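## Task

Place the black earphones inside the small chest's top drawer and the red earphones inside its middle drawer; at the end every drawer must be closed and the chest must still stand upright.

## Robot and tools

ROBOT. Two arms, left_arm and right_arm, each with a parallel two-finger gripper. In the scene frame (origin at table-top height, midway between the nominal bases, a little behind the table's near edge) +x points out over the table, +z up, and left_arm sits on the +y side; image left/right need not match these names. Calibrated bases: left_arm near (+0.005, +0.316, -0.007) m, right_arm near (+0.003, -0.329, -0.004) m, both almost level. A gripper's fingers point along its own +z and close along its y; end_effector_position is the point between the pads, roughly 1 cm short of the tips.

FRAMES. Each arm reports its hand position, quaternion (wxyz), velocities and targets in its own base frame. Fixed cameras and the table use the scene frame. Offsets move along the arm's own base axes, and rotations pivot about the Hand target's position.

execute_actions(actions, cameras). actions is a list of actions; each action is a table of up to 15 rows, one row per 1/30 s step; a shorter table repeats its final row until 15 steps pass. Every row is one flat list of 14 numbers in [-1, 1]: left_arm dx, dy, dz, rx, ry, rz, opening, then right_arm in the same order, even if one arm stays still. dx..rz are offsets (not poses) from that arm's Hand target as it stood when the action began; rows do not add up within an action, but each new action starts from the updated Hand target, so repeating an offset moves further. Scale: 1.0 = 0.6 m or 180 degrees; rx, ry, rz form a single rotation vector. A translation longer than 1.0 gets shortened along its direction. opening is absolute: +1 fully open (0.094 m), -1 closed. Sending six zeros for an arm re-requests its Hand target; its opening value is always a live command, so repeat the present one to leave the gripper alone. An empty actions list returns the state plus images. cameras: names, ["all"], or []; an unknown name rejects the call.

move(target, speed, blend, opening_speed, grip_force, blocking, cameras). target is one 14-number row (same layout and scale) or a list of up to 15 such rows; every row is an offset from the same starting Hand targets, not from the previous row. Paths are straight, end together, last at least 0.5 s and are cut off at 10 s. speed: m/s, 0.002 to 2.9, default 0.25 (turn rate up to twice that in rad/s); one value or one per target. blend: corner rounding in metres, 0 means stop at each target. opening_speed: how fast the commanded opening changes, per second on the -1..1 scale, at least 0.2. grip_force: newtons per finger pad, 10 to 50, per arm or shared, stays set; lower force closes slowly. blocking=false returns after about 0.5 s while the move keeps running. Moves do not avoid obstacles or the other arm. The result adds a "move:" line: done (within 10 mm and 2 degrees), off_target, moving, held or fault, plus limits=paced (pose clipped) or limits=held (steps withheld).

wait(seconds 0 to 10) lets time pass holding commands. stop() brakes a running move. zoom_image(camera, region [x0, y0, x1, y1] in pixels, at most 504 by 504) enlarges part of the latest image from cam_high, cam_low, cam_left_wrist or cam_right_wrist (each 672x504). finished_scene(scene) ends the current scene, given its number, irreversibly; the goal must hold without the robot.

RESULTS. Per arm: end_effector_position (m) and quaternion in base frame, Hand target (last commanded pose after clipping; next offsets count from it), Tool commands, grip_measured (opening on the -1..1 scale; reads up to ~2.5 mm wide when empty, and narrower than a squeezed part), Joint positions (six joints, then opening in metres), joint velocities (may be summarised as within noise), joint torques (include arm weight; noisy, offset, wrap at ±28 N m for joints 1-3). Action calls also list some per-step positions. Camera calibration is approximate: fixed cameras may have drifted a couple of degrees and millimetres; wrist images can lag while moving.

BEHAVIOUR. Each step the commanded orientation is clipped to within 40 degrees of the measured one. Grippers often stop short, sag or tilt, especially far out; check the pose after each move, correct tilt, and send any missing distance as a new offset. Tiny moves may not happen or may drift sideways. An arm that is blocked keeps pushing until you command it back past the gripper. Paths near an arm's own base can flip its shoulder; route around it. Joint ranges (rad): waist -2.618 to 3.054, shoulder 0 to 3.142, elbow 0 to 3.142, wrist pitch and yaw ±1.571, wrist roll ±2.094.

AVOID. Dropping objects or letting go while they move; anything leaving the table; fast impacts or hard shoves, especially on the chest, table or fixtures (the bar under the bases, the plate behind it and the low rail, up to about 3 cm above the table, give no warning); the two grippers or their wrist cameras touching or squeezing each other; strain on camera cables; long holding of loads or stretched poses, which heats motors (MOTOR HOT near 75 °C, arm folds at 90 °C, drops at 100 °C). Close gently on fragile items; release by commanding an opening well above grip_measured. Loose objects may occasionally get nudged by an outside push.

Each tool is called after "Emit:" by a JSON object that holds its "name" and its "arguments".

## Session

Emit:
{"name": "execute_actions", "arguments": {"actions": []}}

Emit:
{"name": "zoom_image", "arguments": {"camera": "cam_high", "region": [150, 170, 550, 400]}}

Scene clock: 0.00 s.
left_arm: end_effector_position=(+0.3874, +0.0069, +0.0645) grip_measured=+1.000 end_effector_quat_wxyz=(+0.543, +0.001, +0.838, +0.054) | right_arm: end_effector_position=(+0.3908, -0.0120, +0.0685) grip_measured=+1.000 end_effector_quat_wxyz=(+0.530, +0.025, +0.846, -0.052)
Joint positions: left_arm=[-0.038 1.592 0.351 0.821 -0.125 0.045 0.094] | right_arm=[0.034 1.559 0.394 0.714 0.145 0.002 0.094]
Joint velocities: within noise
Joint torques (N m): no reading
Heat: left arm: 31 °C; right arm: 30 °C.
Hand target: left_arm +0.3919, +0.0080, +0.0737; +0.555, -0.002, +0.830, +0.055 | right_arm +0.3912, -0.0125, +0.0702; +0.531, +0.026, +0.845, -0.052
Tool commands: left_gripper/opening=+1.0 right_gripper/opening=+1.0
camera_calibration:
cam_left_wrist: T_world_to_cam=[[0.0493461, -0.992769, -0.109431, -0.00615528], [-0.770521, 0.031874, -0.636617, 0.37416], [0.635502, 0.115733, -0.763376, -0.108088], [0, 0, 0, 1]] pos_world=[0.357291, -0.00552738, 0.155011]
cam_right_wrist: T_world_to_cam=[[-0.11179, -0.992608, 0.0472537, 0.0269841], [-0.767537, 0.0560432, -0.63855, 0.384858], [0.631182, -0.107652, -0.768128, -0.104364], [0, 0, 0, 1]] pos_world=[0.364282, -0.00601911, 0.164311]

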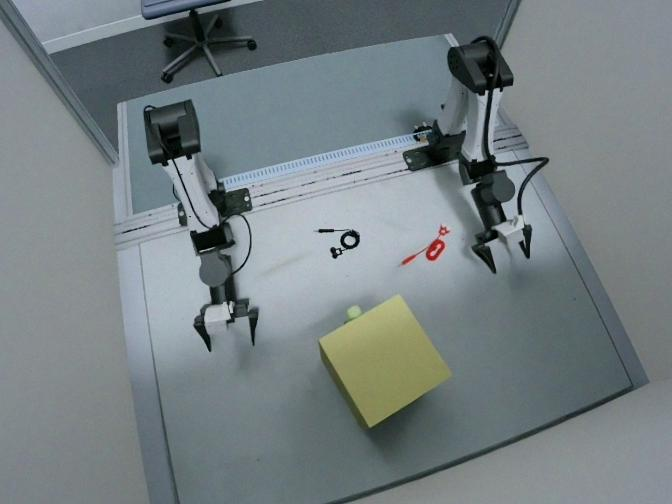

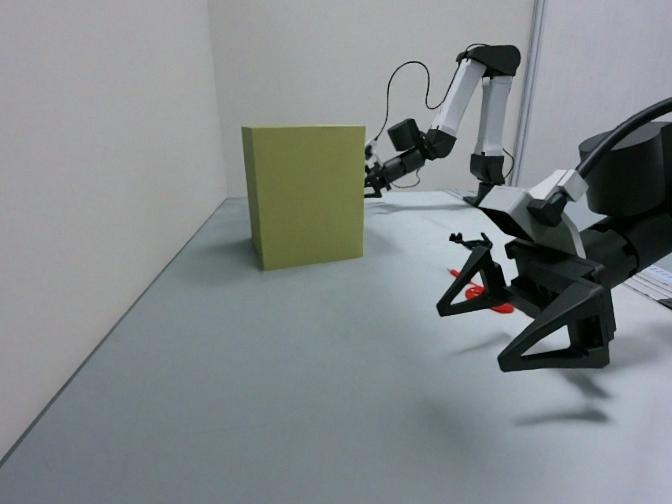

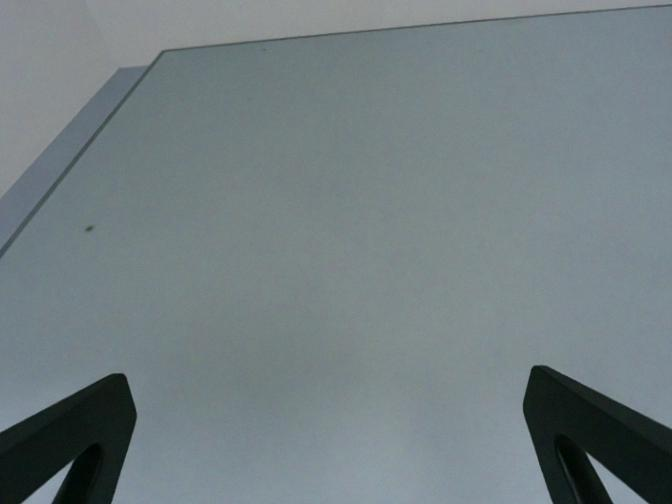

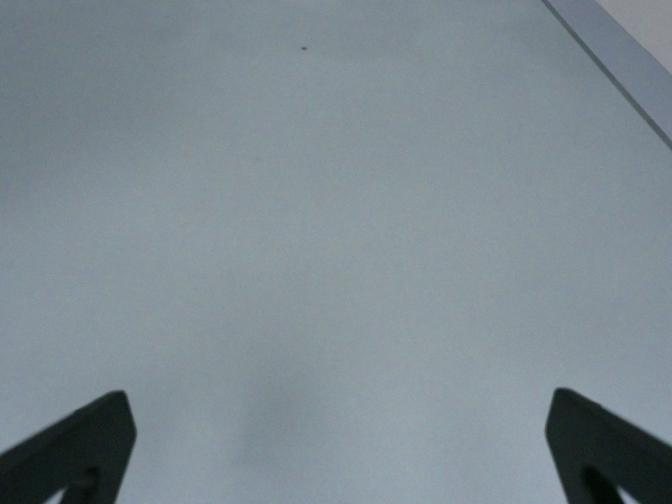

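Scaled by 1.260 from the camera's 672x504 image, which has a finer 960x720 frame.

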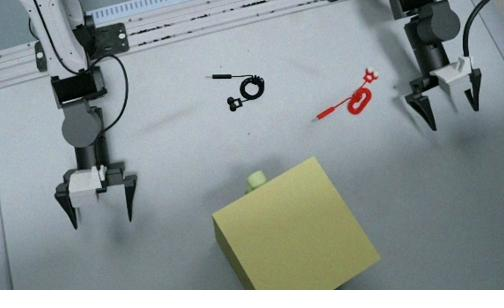

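Emit:
{"name": "move", "arguments": {"target": [-0.237,-0.23,0.2,0.0155,0.2949,-0.1091,1,-0.082,0.4125,0.1,0.019,0.0042,0.1149,1], "speed": 0.35, "cameras": ["all"]}}

Scene clock: 4.13 s.
left_arm: end_effector_position=(+0.2464, -0.1253, +0.1850) grip_measured=+1.000 end_effector_quat_wxyz=(+0.121, +0.176, +0.977, -0.014) | right_arm: end_effector_position=(+0.3392, +0.2336, +0.1305) grip_measured=+1.000 end_effector_quat_wxyz=(+0.527, -0.117, +0.839, +0.073)
Joint positions: left_arm=[-0.502 1.384 1.355 -1.302 -0.05 -0.14 0.094] | right_arm=[0.792 1.456 0.655 0.295 0.46 0.241 0.094]
Joint torques (N m): left_arm=[0.03 -3.26 8.54 0.74 0.07 -0.18] | right_arm=[0.05 -3.45 8.5 1.82 0.28 0.09]
Heat: left arm: 32 °C; right arm: 32 °C.
Hand target: left_arm +0.2497, -0.1300, +0.1937; +0.128, +0.172, +0.976, -0.022 | right_arm +0.3419, +0.2351, +0.1301; +0.525, -0.111, +0.841, +0.069
Off the commanded pose: left_arm 0.010 m, 1 deg | right_arm 0.003 m, 1 deg.
move: done
camera_calibration:
cam_left_wrist: T_world_to_cam=[[-0.365033, -0.930779, -0.0200205, -0.0239147], [-0.911426, 0.352892, 0.211591, 0.264413], [-0.189879, 0.0954848, -0.977153, 0.329187], [0, 0, 0, 1]] pos_world=[0.294769, -0.147001, 0.265241]
cam_right_wrist: T_world_to_cam=[[0.259608, -0.965617, -0.0136532, 0.13784], [-0.745969, -0.191537, -0.637844, 0.421537], [0.613298, 0.175774, -0.770045, -0.0576734], [0, 0, 0, 1]] pos_world=[0.31404, 0.223978, 0.226345]

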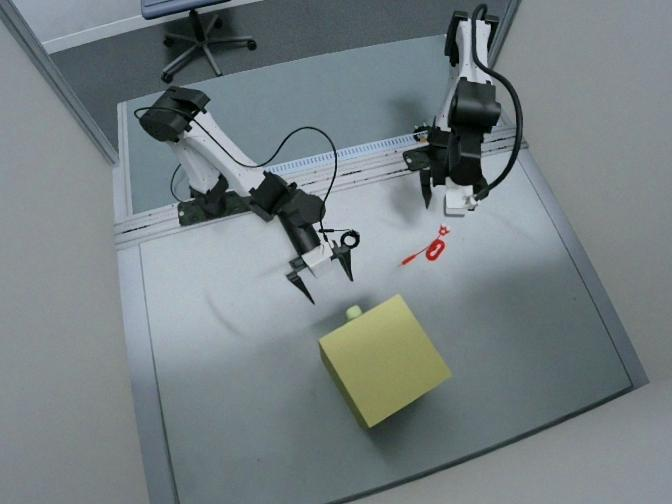

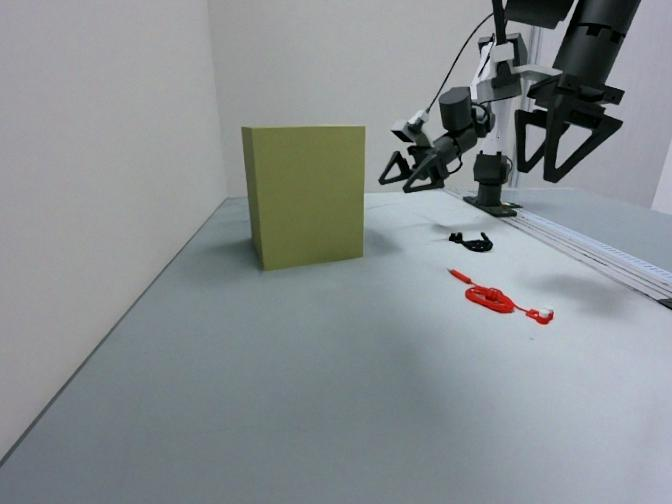

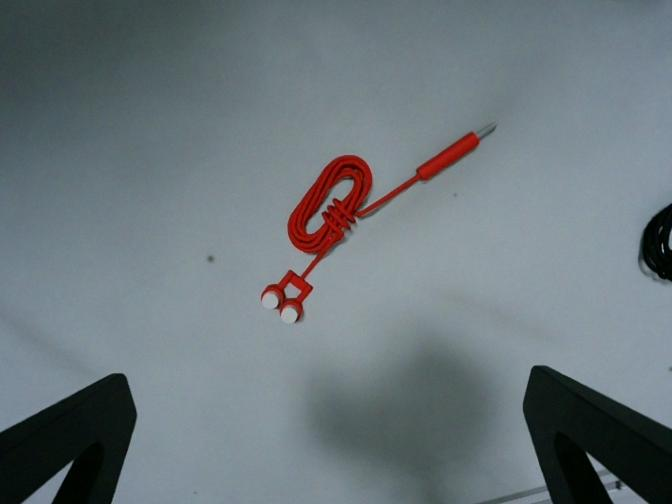

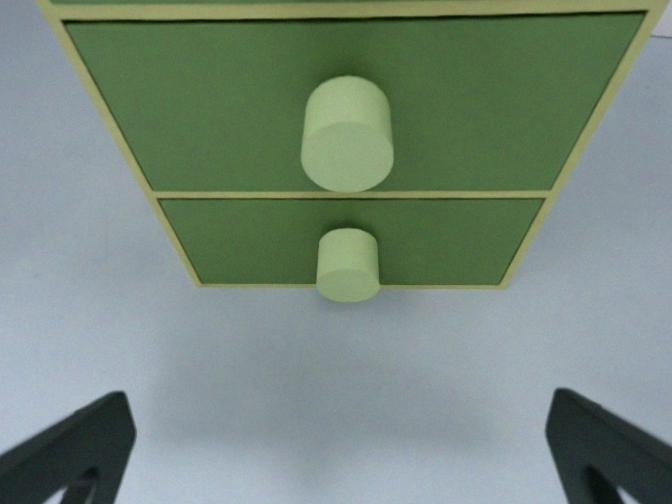

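Emit:
{"name": "move", "arguments": {"target": [[0.043,-0.0083,-0.223,0.0159,0.0227,-0.1721,0.25,0.1597,0.0365,0.0067,0,0,0,1],[0.043,-0.0083,-0.3015,0.0159,0.0227,-0.1721,0.25,0.1597,0.0365,0.0067,0,0,0,1],[0.043,-0.0083,-0.3015,0.0159,0.0227,-0.1721,-0.97,0.1597,0.0365,0.0067,0,0,0,-0.42],[0.043,-0.0083,0.09,0.0159,0.0227,-0.1721,-0.97,-0.009,-0.0094,0.0067,0,0,0,-0.42]], "speed": [0.2,0.12,0.12,0.2], "grip_force": [40, 50], "cameras": ["all"]}}

Scene clock: 13.87 s.
left_arm: end_effector_position=(+0.2736, -0.1350, +0.2414) grip_measured=-0.753 end_effector_quat_wxyz=(+0.100, +0.428, +0.898, -0.033) | right_arm: end_effector_position=(+0.3415, +0.2334, +0.1308) grip_measured=-0.413 end_effector_quat_wxyz=(+0.524, -0.115, +0.841, +0.072)
Joint positions: left_arm=[-0.418 1.598 1.795 -1.568 0.071 0.465 0.012] | right_arm=[0.787 1.461 0.669 0.281 0.458 0.244 0.028]
Joint torques (N m): left_arm=[0.99 -4.59 7.28 0.63 0.17 -0.03] | right_arm=[0.44 -7.05 6.01 1.73 0.3 0.04]
Heat: left arm: 33 °C; right arm: 35 °C.
Hand target: left_arm +0.2755, -0.1349, +0.2477; +0.079, +0.429, +0.899, -0.038 | right_arm +0.3365, +0.2295, +0.1343; +0.525, -0.111, +0.841, +0.069
Off the commanded pose: left_arm 0.007 m, 3 deg | right_arm 0.007 m, 1 deg.
joint sent to its limit (left arm) — joint 4 (wrist pitch), lower limit. The joint targets are off in orientation, not in position.
grip_force (N): 40, 50
move: off_target (left_arm)
camera_calibration:
cam_left_wrist: T_world_to_cam=[[-0.786989, -0.616205, -0.0306649, 0.13865], [-0.603673, 0.758816, 0.244494, 0.243321], [-0.12739, 0.210926, -0.969166, 0.387023], [0, 0, 0, 1]] pos_world=[0.305305, -0.180833, 0.31985]
cam_right_wrist: T_world_to_cam=[[0.254621, -0.966932, -0.0145412, 0.139174], [-0.751082, -0.188265, -0.632797, 0.423772], [0.609133, 0.172045, -0.774182, -0.0559732], [0, 0, 0, 1]] pos_world=[0.316946, 0.223983, 0.226851]

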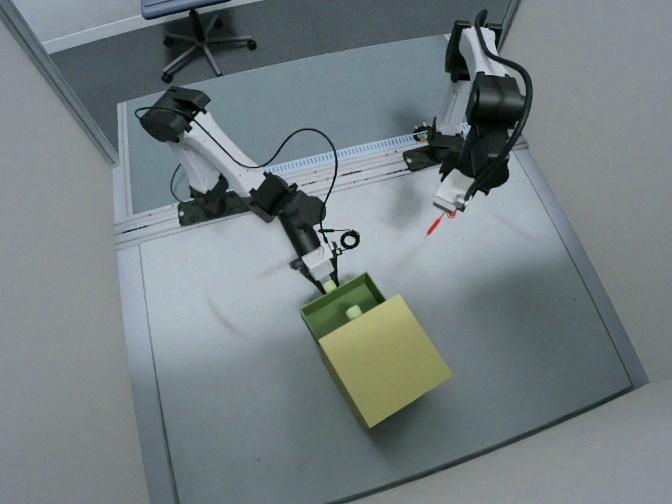

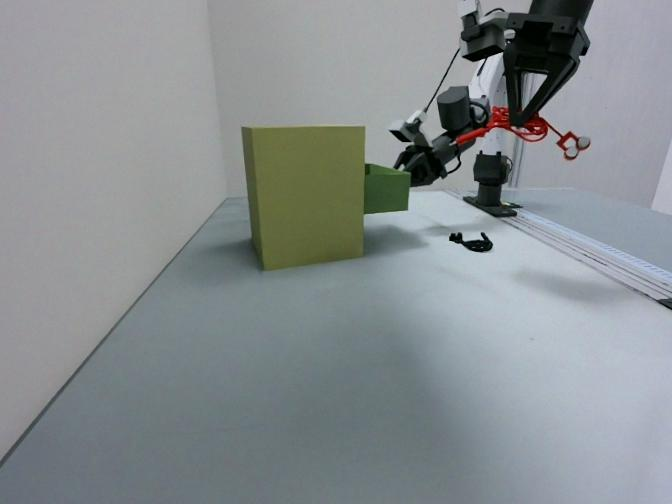

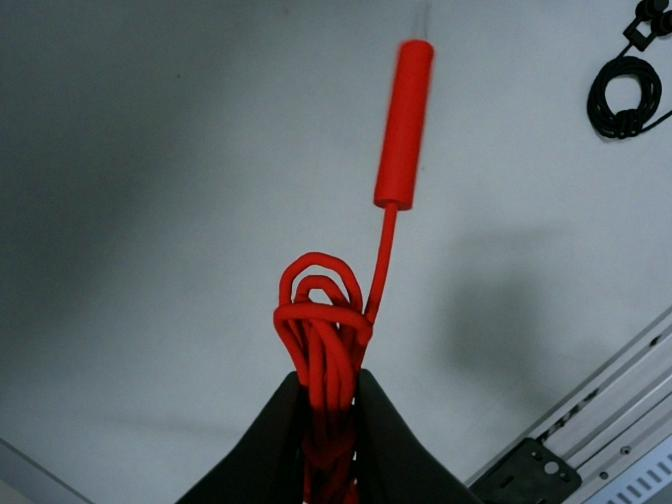

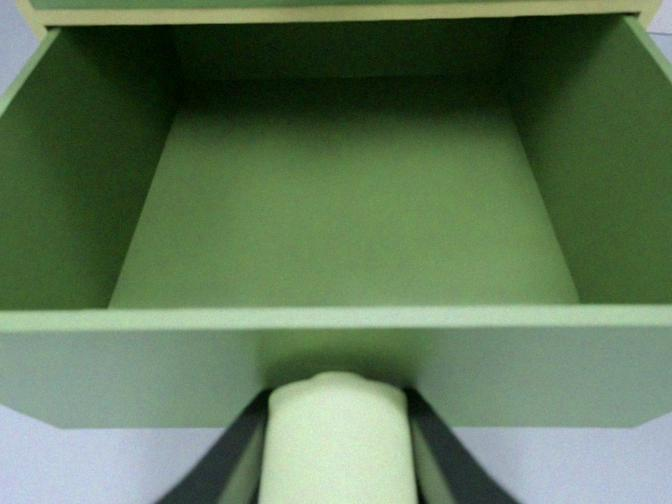

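Emit:
{"name": "move", "arguments": {"target": [0.1625,-0.4335,0.037,-0.1372,-0.0944,-0.0487,-0.97,0,0,0,0,0,0,-0.42], "speed": 0.3, "cameras": ["all"]}}

Emit:
{"name": "zoom_image", "arguments": {"camera": "cam_high", "region": [260, 190, 440, 325]}}

Scene clock: 17.90 s.
left_arm: end_effector_position=(+0.3705, -0.3923, +0.2612) grip_measured=-0.753 end_effector_quat_wxyz=(+0.287, +0.474, +0.816, -0.162) | right_arm: end_effector_position=(+0.3415, +0.2334, +0.1308) grip_measured=-0.413 end_effector_quat_wxyz=(+0.524, -0.115, +0.841, +0.072)
Joint positions: left_arm=[-0.758 2.182 2.466 -1.202 0.175 0.235 0.012] | right_arm=[0.787 1.461 0.669 0.281 0.458 0.244 0.028]
Joint torques (N m): left_arm=[0.59 -8.44 8.44 1.51 0.22 -0.17] | right_arm=[0.46 -7.04 5.97 1.73 0.31 0.05]
Heat: left arm: 33 °C; right arm: 35 °C.
Hand target: left_arm +0.3729, -0.3950, +0.2699; +0.296, +0.470, +0.814, -0.171 | right_arm +0.3365, +0.2295, +0.1343; +0.525, -0.111, +0.841, +0.069
Off the commanded pose: left_arm 0.010 m, 2 deg | right_arm 0.007 m, 1 deg.
grip_force (N): 40, 50
move: done
camera_calibration:
cam_left_wrist: T_world_to_cam=[[-0.874647, -0.48438, -0.019199, 0.13822], [-0.469664, 0.856551, -0.213862, 0.600608], [0.120035, -0.178037, -0.976675, 0.230486], [0, 0, 0, 1]] pos_world=[0.375311, -0.406466, 0.356211]
cam_right_wrist: T_world_to_cam=[[0.254621, -0.966932, -0.0145412, 0.139174], [-0.751082, -0.188265, -0.632797, 0.423772], [0.609133, 0.172045, -0.774182, -0.0559732], [0, 0, 0, 1]] pos_world=[0.316946, 0.223983, 0.226851]

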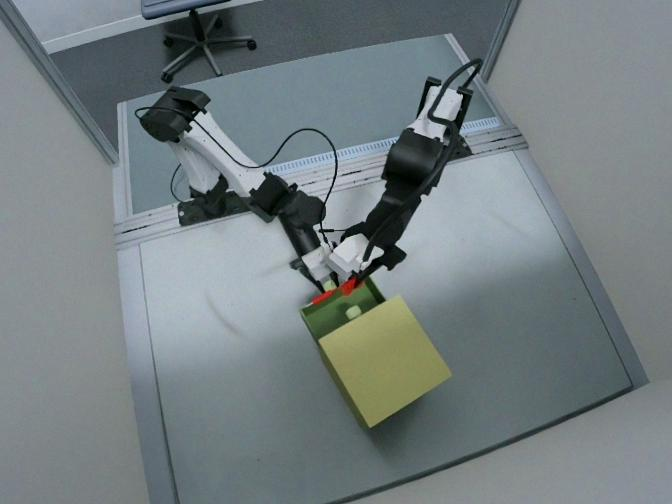

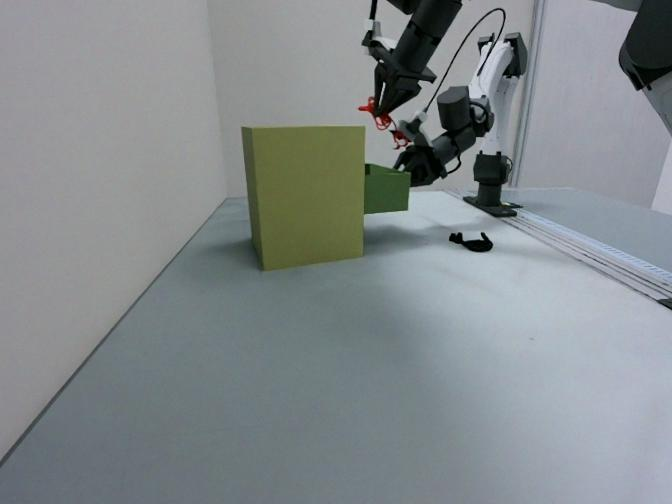

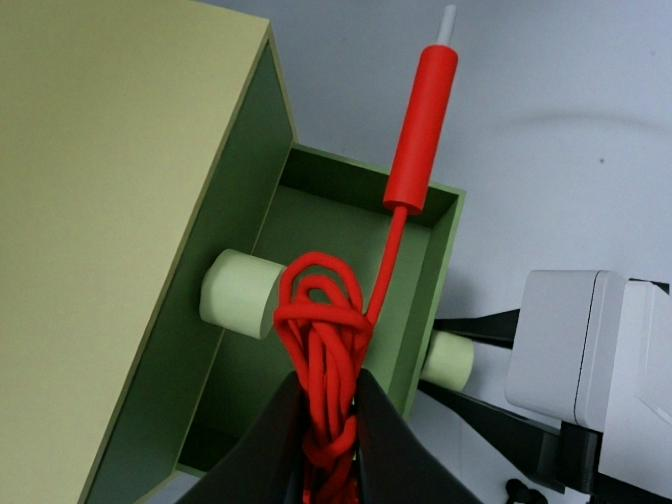

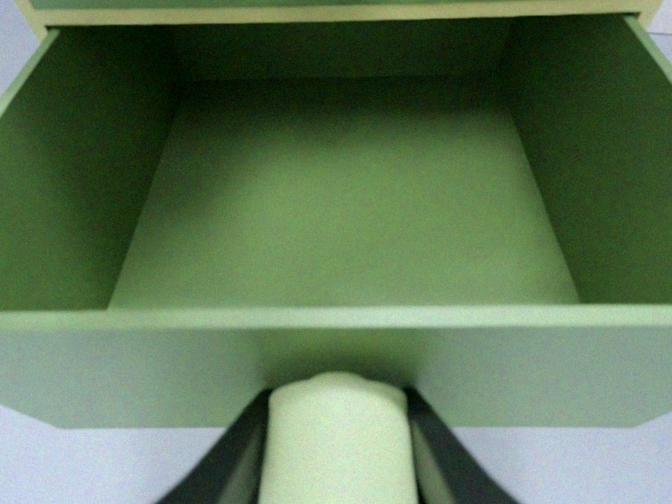

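Scaled by 2.800 from the camera's 672x504 image, which has a finer 960x720 frame.

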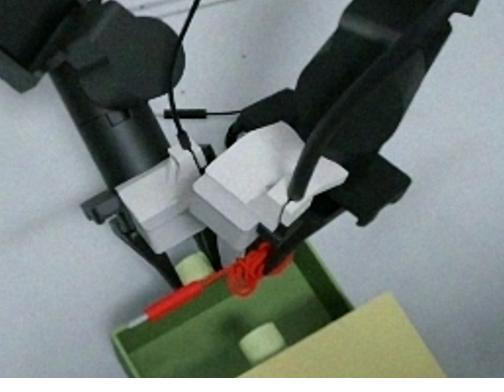

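Emit:
{"name": "move", "arguments": {"target": [[0.0185,0.0113,0,0,0,-0.033,-0.97,0,0,0,0,0,0,-0.42],[0.0185,0.0113,-0.093,0,0,-0.033,-0.97,0,0,0,0,0,0,-0.42]], "speed": 0.15, "blend": [0.01,0], "cameras": ["all"]}}

Emit:
{"name": "zoom_image", "arguments": {"camera": "cam_high", "region": [260, 190, 440, 325]}}

Emit:
{"name": "zoom_image", "arguments": {"camera": "cam_low", "region": [320, 60, 500, 220]}}

Scene clock: 21.60 s.
left_arm: end_effector_position=(+0.3820, -0.3897, +0.1915) grip_measured=-0.760 end_effector_quat_wxyz=(+0.259, +0.511, +0.800, -0.179) | right_arm: end_effector_position=(+0.3412, +0.2333, +0.1303) grip_measured=-0.413 end_effector_quat_wxyz=(+0.524, -0.115, +0.841, +0.072)
Joint positions: left_arm=[-0.71 2.147 2.137 -0.971 0.27 0.344 0.011] | right_arm=[0.787 1.461 0.669 0.278 0.458 0.246 0.028]
Joint torques (N m): left_arm=[0.98 -12.37 5.81 1.64 0.28 0.04] | right_arm=[0.38 -7.01 6 1.77 0.29 0.03]
Heat: left arm: 34 °C; right arm: 35 °C.
Hand target: left_arm +0.3839, -0.3884, +0.2142; +0.287, +0.511, +0.788, -0.186 | right_arm +0.3366, +0.2294, +0.1343; +0.525, -0.111, +0.841, +0.069
Off the commanded pose: left_arm 0.023 m, 4 deg | right_arm 0.007 m, 1 deg.
grip_force (N): 40, 50
move: off_target (left_arm)
camera_calibration:
cam_left_wrist: T_world_to_cam=[[-0.91645, -0.400026, 0.00991941, 0.191476], [-0.394894, 0.900132, -0.183902, 0.571535], [0.064637, -0.172454, -0.982894, 0.18601], [0, 0, 0, 1]] pos_world=[0.389151, -0.405784, 0.286036]
cam_right_wrist: T_world_to_cam=[[0.254536, -0.966958, -0.0142715, 0.139165], [-0.75249, -0.188768, -0.630972, 0.423531], [0.607429, 0.171344, -0.775674, -0.0552654], [0, 0, 0, 1]] pos_world=[0.31685, 0.223985, 0.226354]

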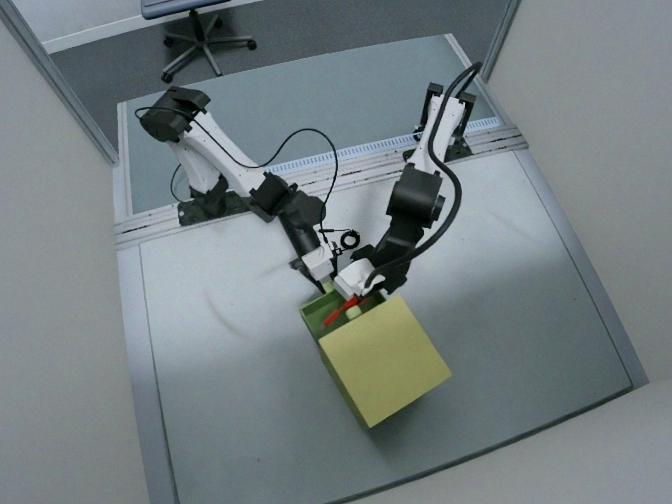

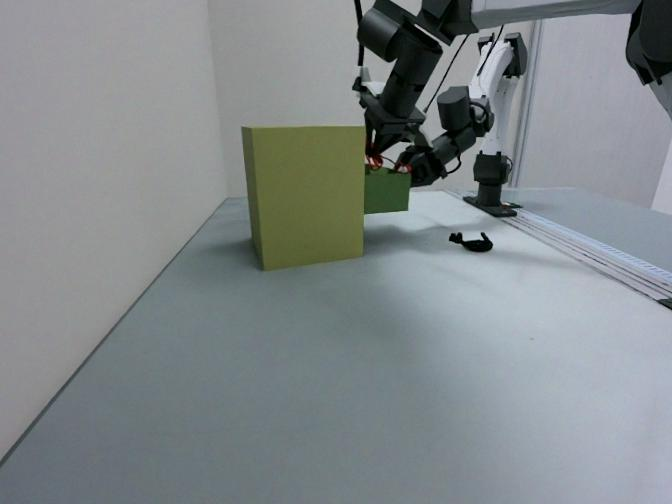

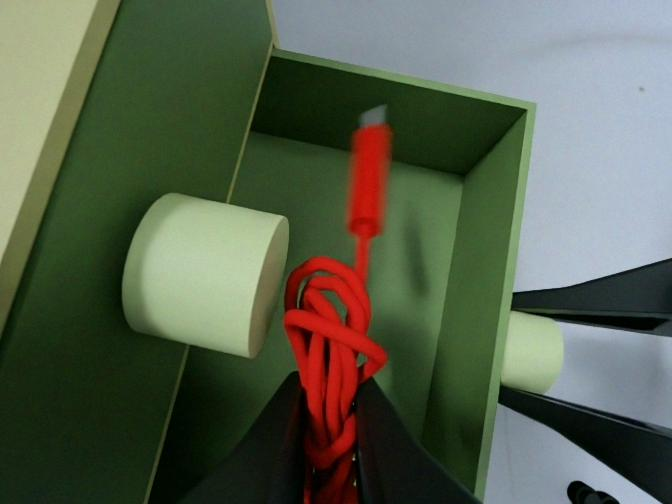

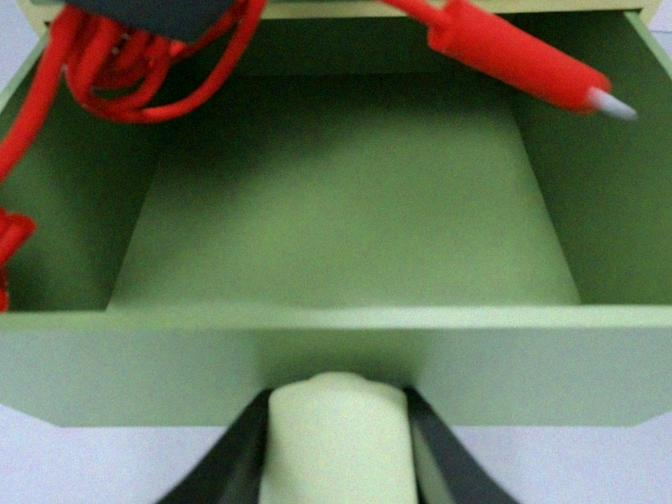

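Scaled by 2.800 from the camera's 672x504 image, which has a finer 960x720 frame.

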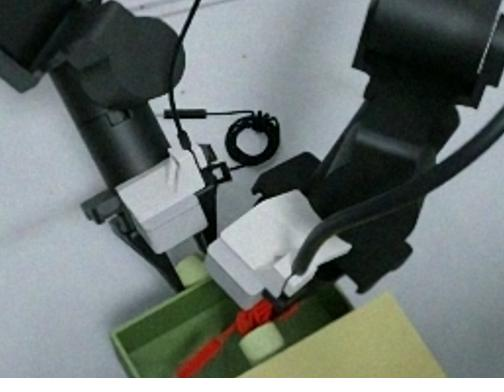

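Scaled by 2.800 from the camera's 672x504 image, which has a finer 960x720 frame.

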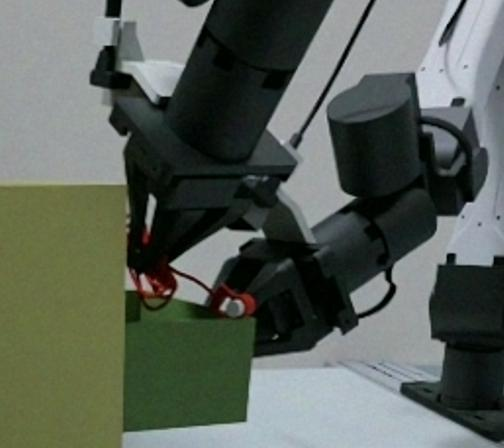

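Emit:
{"name": "move", "arguments": {"target": [[0,0,0,0,0,0,-0.97,-0.0483,-0.0132,0,0,0,0,-0.42],[-0.0407,-0.013,0,0,0,-0.039,-0.97,-0.0483,-0.0132,0,0,0,0,-0.42],[-0.0407,-0.013,-0.04,0,0,-0.039,-0.97,-0.0483,-0.0132,0,0,0,0,-0.42]], "speed": 0.12, "blend": [0.005,0.005,0], "cameras": ["all"]}}

Emit:
{"name": "zoom_image", "arguments": {"camera": "cam_high", "region": [260, 190, 440, 325]}}

Emit:
{"name": "zoom_image", "arguments": {"camera": "cam_low", "region": [320, 60, 500, 220]}}

Scene clock: 27.70 s.
left_arm: end_effector_position=(+0.3605, -0.3943, +0.1617) grip_measured=-0.760 end_effector_quat_wxyz=(+0.241, +0.554, +0.772, -0.195) | right_arm: end_effector_position=(+0.3099, +0.2245, +0.1269) grip_measured=-0.413 end_effector_quat_wxyz=(+0.517, -0.118, +0.845, +0.069)
Joint positions: left_arm=[-0.725 2.112 1.973 -0.884 0.328 0.427 0.011] | right_arm=[0.85 1.349 0.585 0.215 0.509 0.284 0.028]
Joint torques (N m): left_arm=[0.28 -13.3 5.41 1.63 0.3 0.08] | right_arm=[0.4 -6.11 6.35 1.85 0.36 0.01]
Heat: left arm: 34 °C; right arm: 36 °C.
Hand target: left_arm +0.3595, -0.3962, +0.1901; +0.275, +0.559, +0.756, -0.204 | right_arm +0.3076, +0.2214, +0.1341; +0.525, -0.111, +0.841, +0.069
Off the commanded pose: left_arm 0.029 m, 5 deg | right_arm 0.008 m, 1 deg.
grip_force (N): 40, 50
move: off_target (left_arm)
camera_calibration:
cam_left_wrist: T_world_to_cam=[[-0.95548, -0.294164, 0.0229279, 0.22396], [-0.293604, 0.940203, -0.172668, 0.539243], [0.0292357, -0.171712, -0.984713, 0.170783], [0, 0, 0, 1]] pos_world=[0.36732, -0.411791, 0.256147]
cam_right_wrist: T_world_to_cam=[[0.25624, -0.966576, -0.00849134, 0.13717], [-0.760698, -0.196226, -0.618735, 0.398828], [0.596388, 0.165004, -0.785554, -0.0312587], [0, 0, 0, 1]] pos_world=[0.286881, 0.216003, 0.223378]

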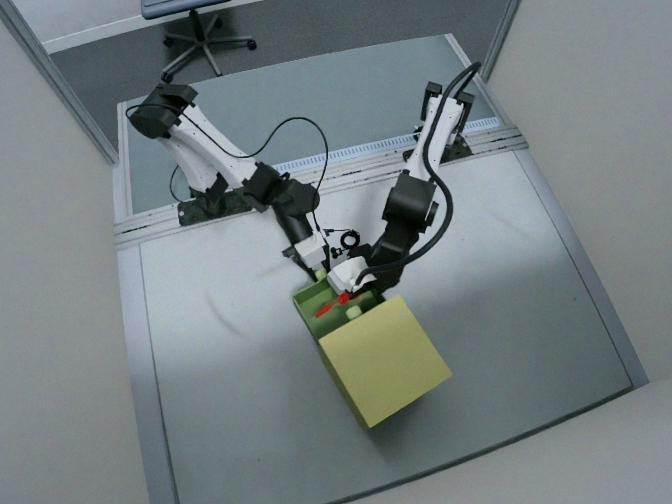

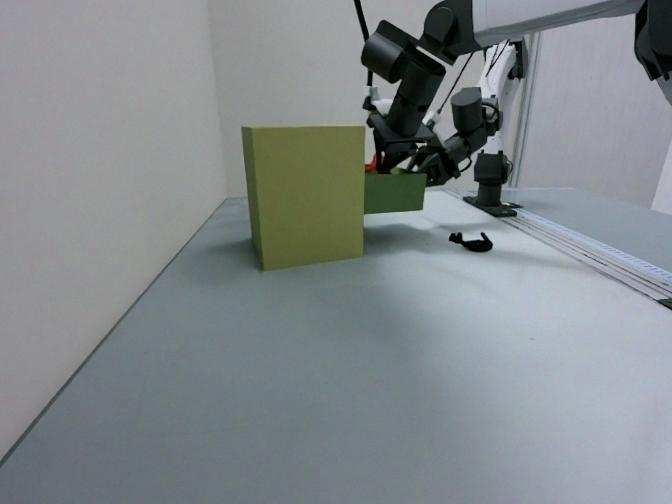

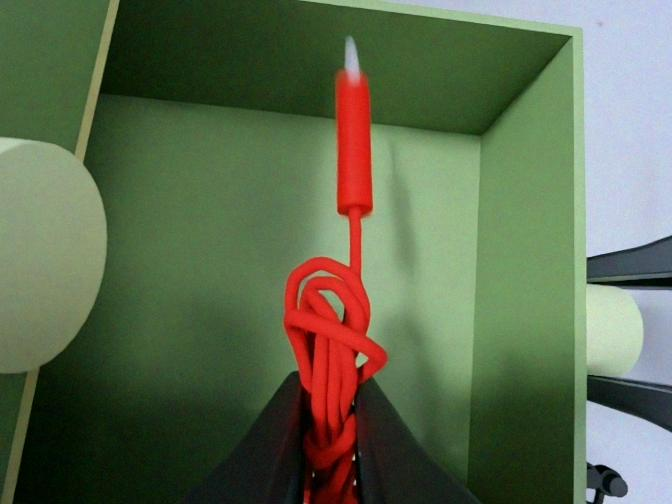

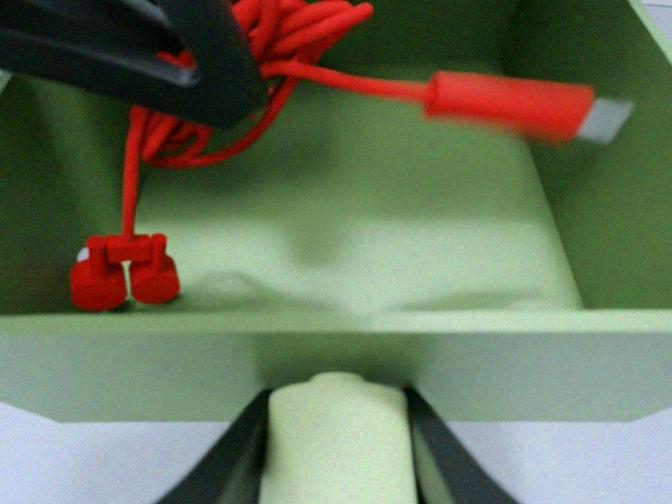

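Scaled by 2.800 from the camera's 672x504 image, which has a finer 960x720 frame.

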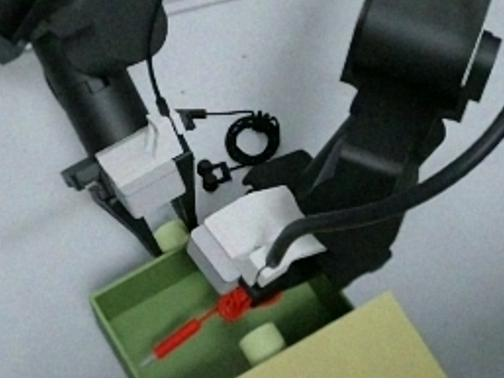

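Scaled by 2.800 from the camera's 672x504 image, which has a finer 960x720 frame.

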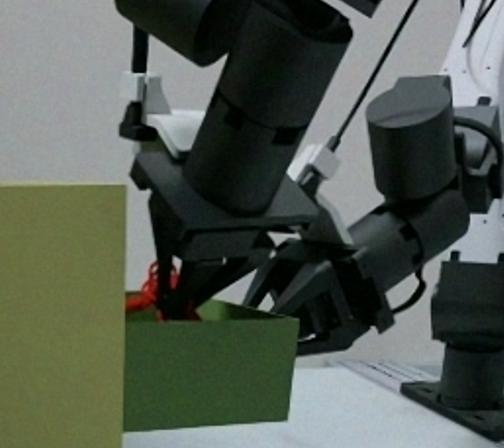

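Emit:
{"name": "move", "arguments": {"target": [[0,0,0,0,0,0,-0.1,0,0,0,0,0,0,-0.42],[0,0,0.17,0,0,0,-0.1,0,0,0,0,0,0,-0.42],[-0.316,0.144,0.1,0.1279,0.0553,0.071,-0.1,0.223,0.061,0,0,0,0,-0.42]], "speed": [0.15,0.2,0.14], "blend": [0,0.02,0], "grip_force": [50, 50], "cameras": ["all"]}}

Emit:
{"name": "zoom_image", "arguments": {"camera": "cam_low", "region": [220, 90, 440, 290]}}

Scene clock: 33.67 s.
left_arm: end_effector_position=(+0.1733, -0.3191, +0.2409) grip_measured=-0.103 end_effector_quat_wxyz=(+0.104, +0.499, +0.858, -0.067) | right_arm: end_effector_position=(+0.4328, +0.2559, +0.1360) grip_measured=-0.413 end_effector_quat_wxyz=(+0.526, -0.109, +0.841, +0.068)
Joint positions: left_arm=[-1.07 1.781 1.991 -1.533 0.007 -0.016 0.042] | right_arm=[0.655 1.764 1.003 0.275 0.356 0.182 0.028]
Joint torques (N m): left_arm=[0.09 -9.01 4.53 0.67 -0.14 -0.17] | right_arm=[-1.22 -5.14 9.42 2.04 -0.05 -0.12]
Heat: left arm: 35 °C; right arm: 37 °C.
Hand target: left_arm +0.1700, -0.3097, +0.2500; +0.113, +0.495, +0.859, -0.065 | right_arm +0.4413, +0.2581, +0.1341; +0.525, -0.111, +0.841, +0.069
Off the commanded pose: left_arm 0.013 m, 1 deg | right_arm 0.009 m, 0 deg.
move: off_target (left_arm)
camera_calibration:
cam_left_wrist: T_world_to_cam=[[-0.879588, -0.475704, 0.00561064, -0.00166144], [-0.464328, 0.861001, 0.20755, 0.339975], [-0.103563, 0.179954, -0.978208, 0.400743], [0, 0, 0, 1]] pos_world=[0.197901, -0.365624, 0.321458]
cam_right_wrist: T_world_to_cam=[[0.239941, -0.970694, -0.0134672, 0.144909], [-0.752976, -0.177333, -0.633703, 0.49799], [0.612744, 0.162192, -0.773459, -0.110514], [0, 0, 0, 1]] pos_world=[0.407922, 0.246896, 0.232051]

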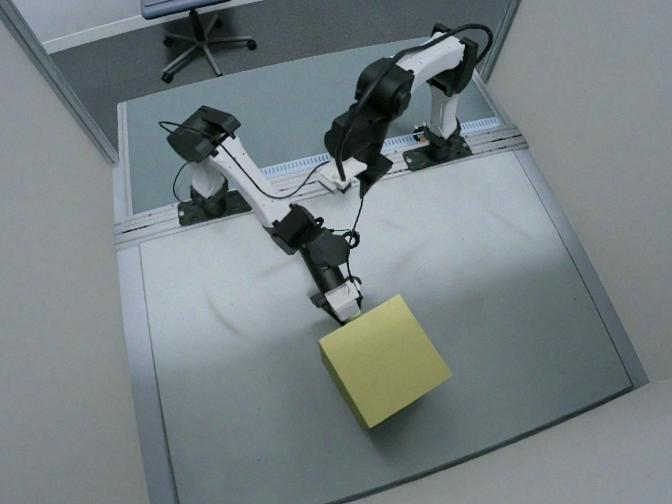

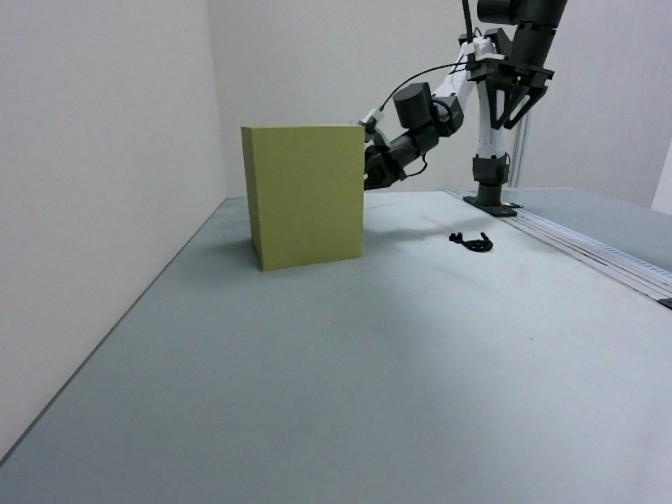

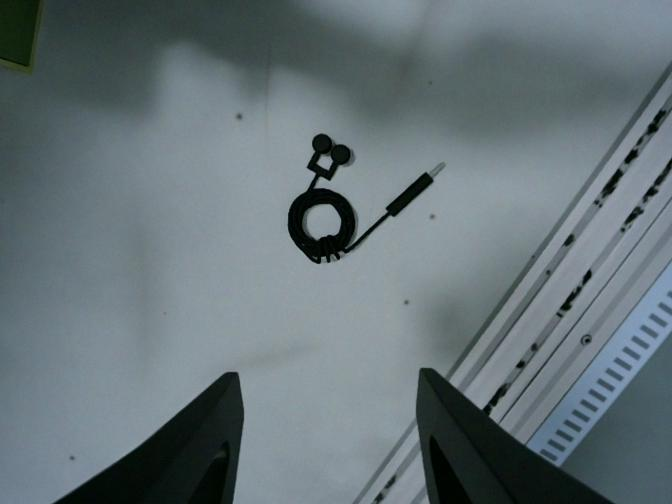

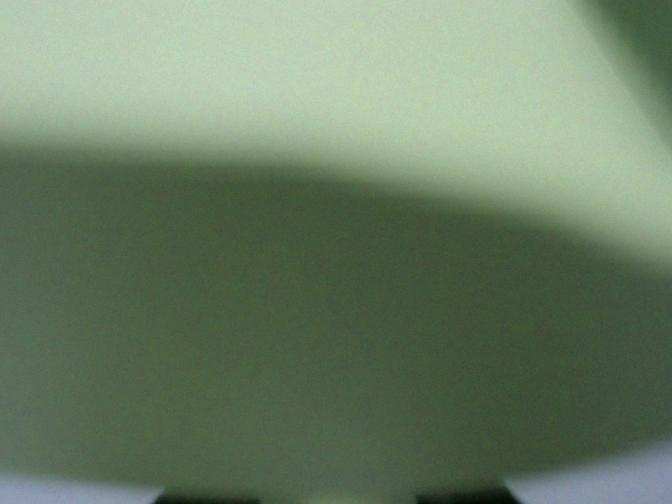

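Scaled by 2.291 from the camera's 672x504 image, which has a finer 960x720 frame.

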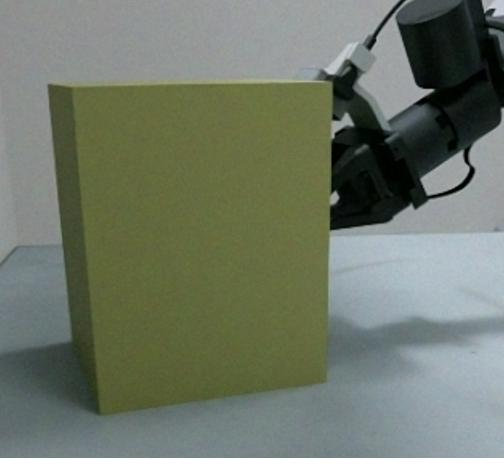

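Emit:
{"name": "move", "arguments": {"target": [[0,0,0,0,0,0,-0.33,0,0,0,0,0,0,1],[0,0,0,0,0,0,-0.33,-0.0965,-0.027,0,0,0,0,1],[0.042,0.01,-0.2,0,0,0,-0.33,-0.0965,-0.027,0.1217,0,0,0,1],[0.042,0.01,-0.32,0,0,0,-0.33,-0.006,-0.002,0.1217,0,0,0,1]], "speed": [0.15,0.15,0.2,0.12], "blend": [0,0.01,0.01,0], "grip_force": [40, 50], "cameras": ["cam_high","cam_left_wrist","cam_right_wrist"]}}

Scene clock: 37.57 s.
left_arm: end_effector_position=(+0.2239, -0.3542, +0.1139) grip_measured=-0.327 end_effector_quat_wxyz=(+0.226, +0.482, +0.836, -0.132) | right_arm: end_effector_position=(+0.4088, +0.2558, +0.1607) grip_measured=+0.998 end_effector_quat_wxyz=(+0.474, -0.164, +0.864, +0.036)
Joint positions: left_arm=[-0.995 1.67 1.237 -0.609 0.028 0.043 0.032] | right_arm=[0.683 1.667 1.116 -0.071 0.348 0.127 0.094]
Joint torques (N m): left_arm=[0.35 -3.47 1.91 -0.49 -0.11 0.04] | right_arm=[-3.29 -7.82 13.22 2.45 0.09 0.38]
Heat: left arm: 36 °C; right arm: 38 °C.
Hand target: left_arm +0.1952, -0.3039, +0.0581; +0.113, +0.496, +0.859, -0.065 | right_arm +0.4378, +0.2568, +0.2072; +0.525, -0.111, +0.841, +0.069
Off the commanded pose: left_arm 0.081 m, 15 deg | right_arm 0.055 m, 10 deg.
grip_force (N): 40, 50
move: off_target (left_arm, right_arm)
camera_calibration:
cam_left_wrist: T_world_to_cam=[[-0.874019, -0.485836, -0.00731436, 0.0236278], [-0.48407, 0.871946, -0.0733892, 0.46033], [0.0420329, -0.0606029, -0.997277, 0.172457], [0, 0, 0, 1]] pos_world=[0.236234, -0.379453, 0.205944]
cam_right_wrist: T_world_to_cam=[[0.302968, -0.94948, 0.0818459, 0.104474], [-0.794374, -0.299051, -0.528713, 0.526706], [0.526479, 0.0951671, -0.844845, -0.0128428], [0, 0, 0, 1]] pos_world=[0.393511, 0.257931, 0.259076]
Images, in order (width x height): cam_high 672x504, cam_left_wrist 672x504, cam_right_wrist 672x504.

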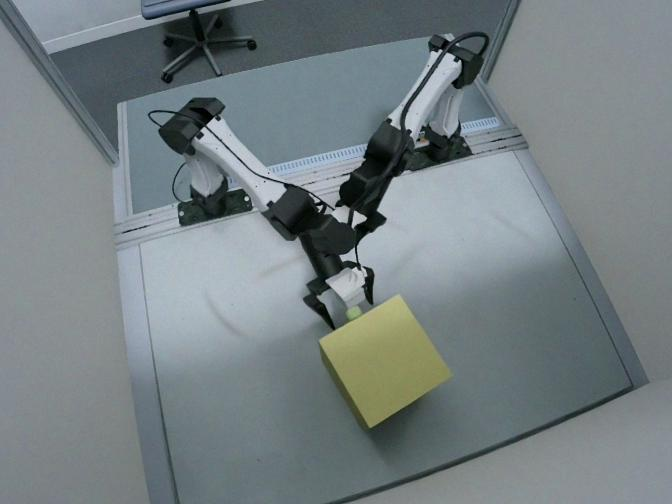

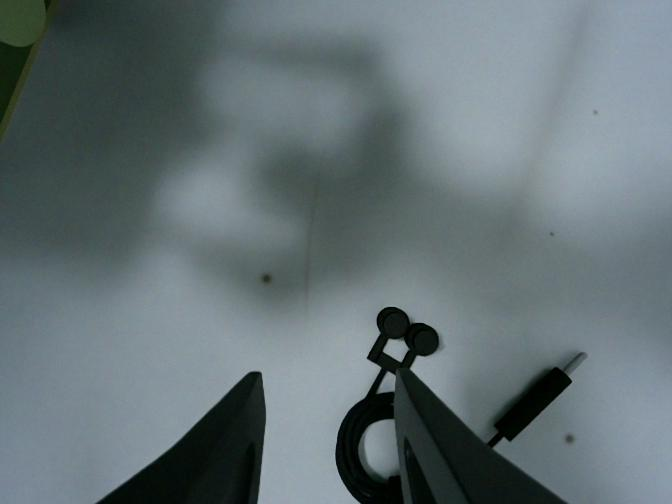

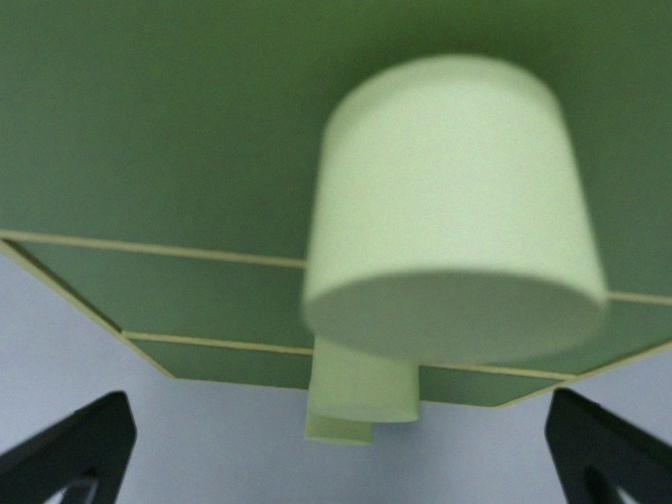

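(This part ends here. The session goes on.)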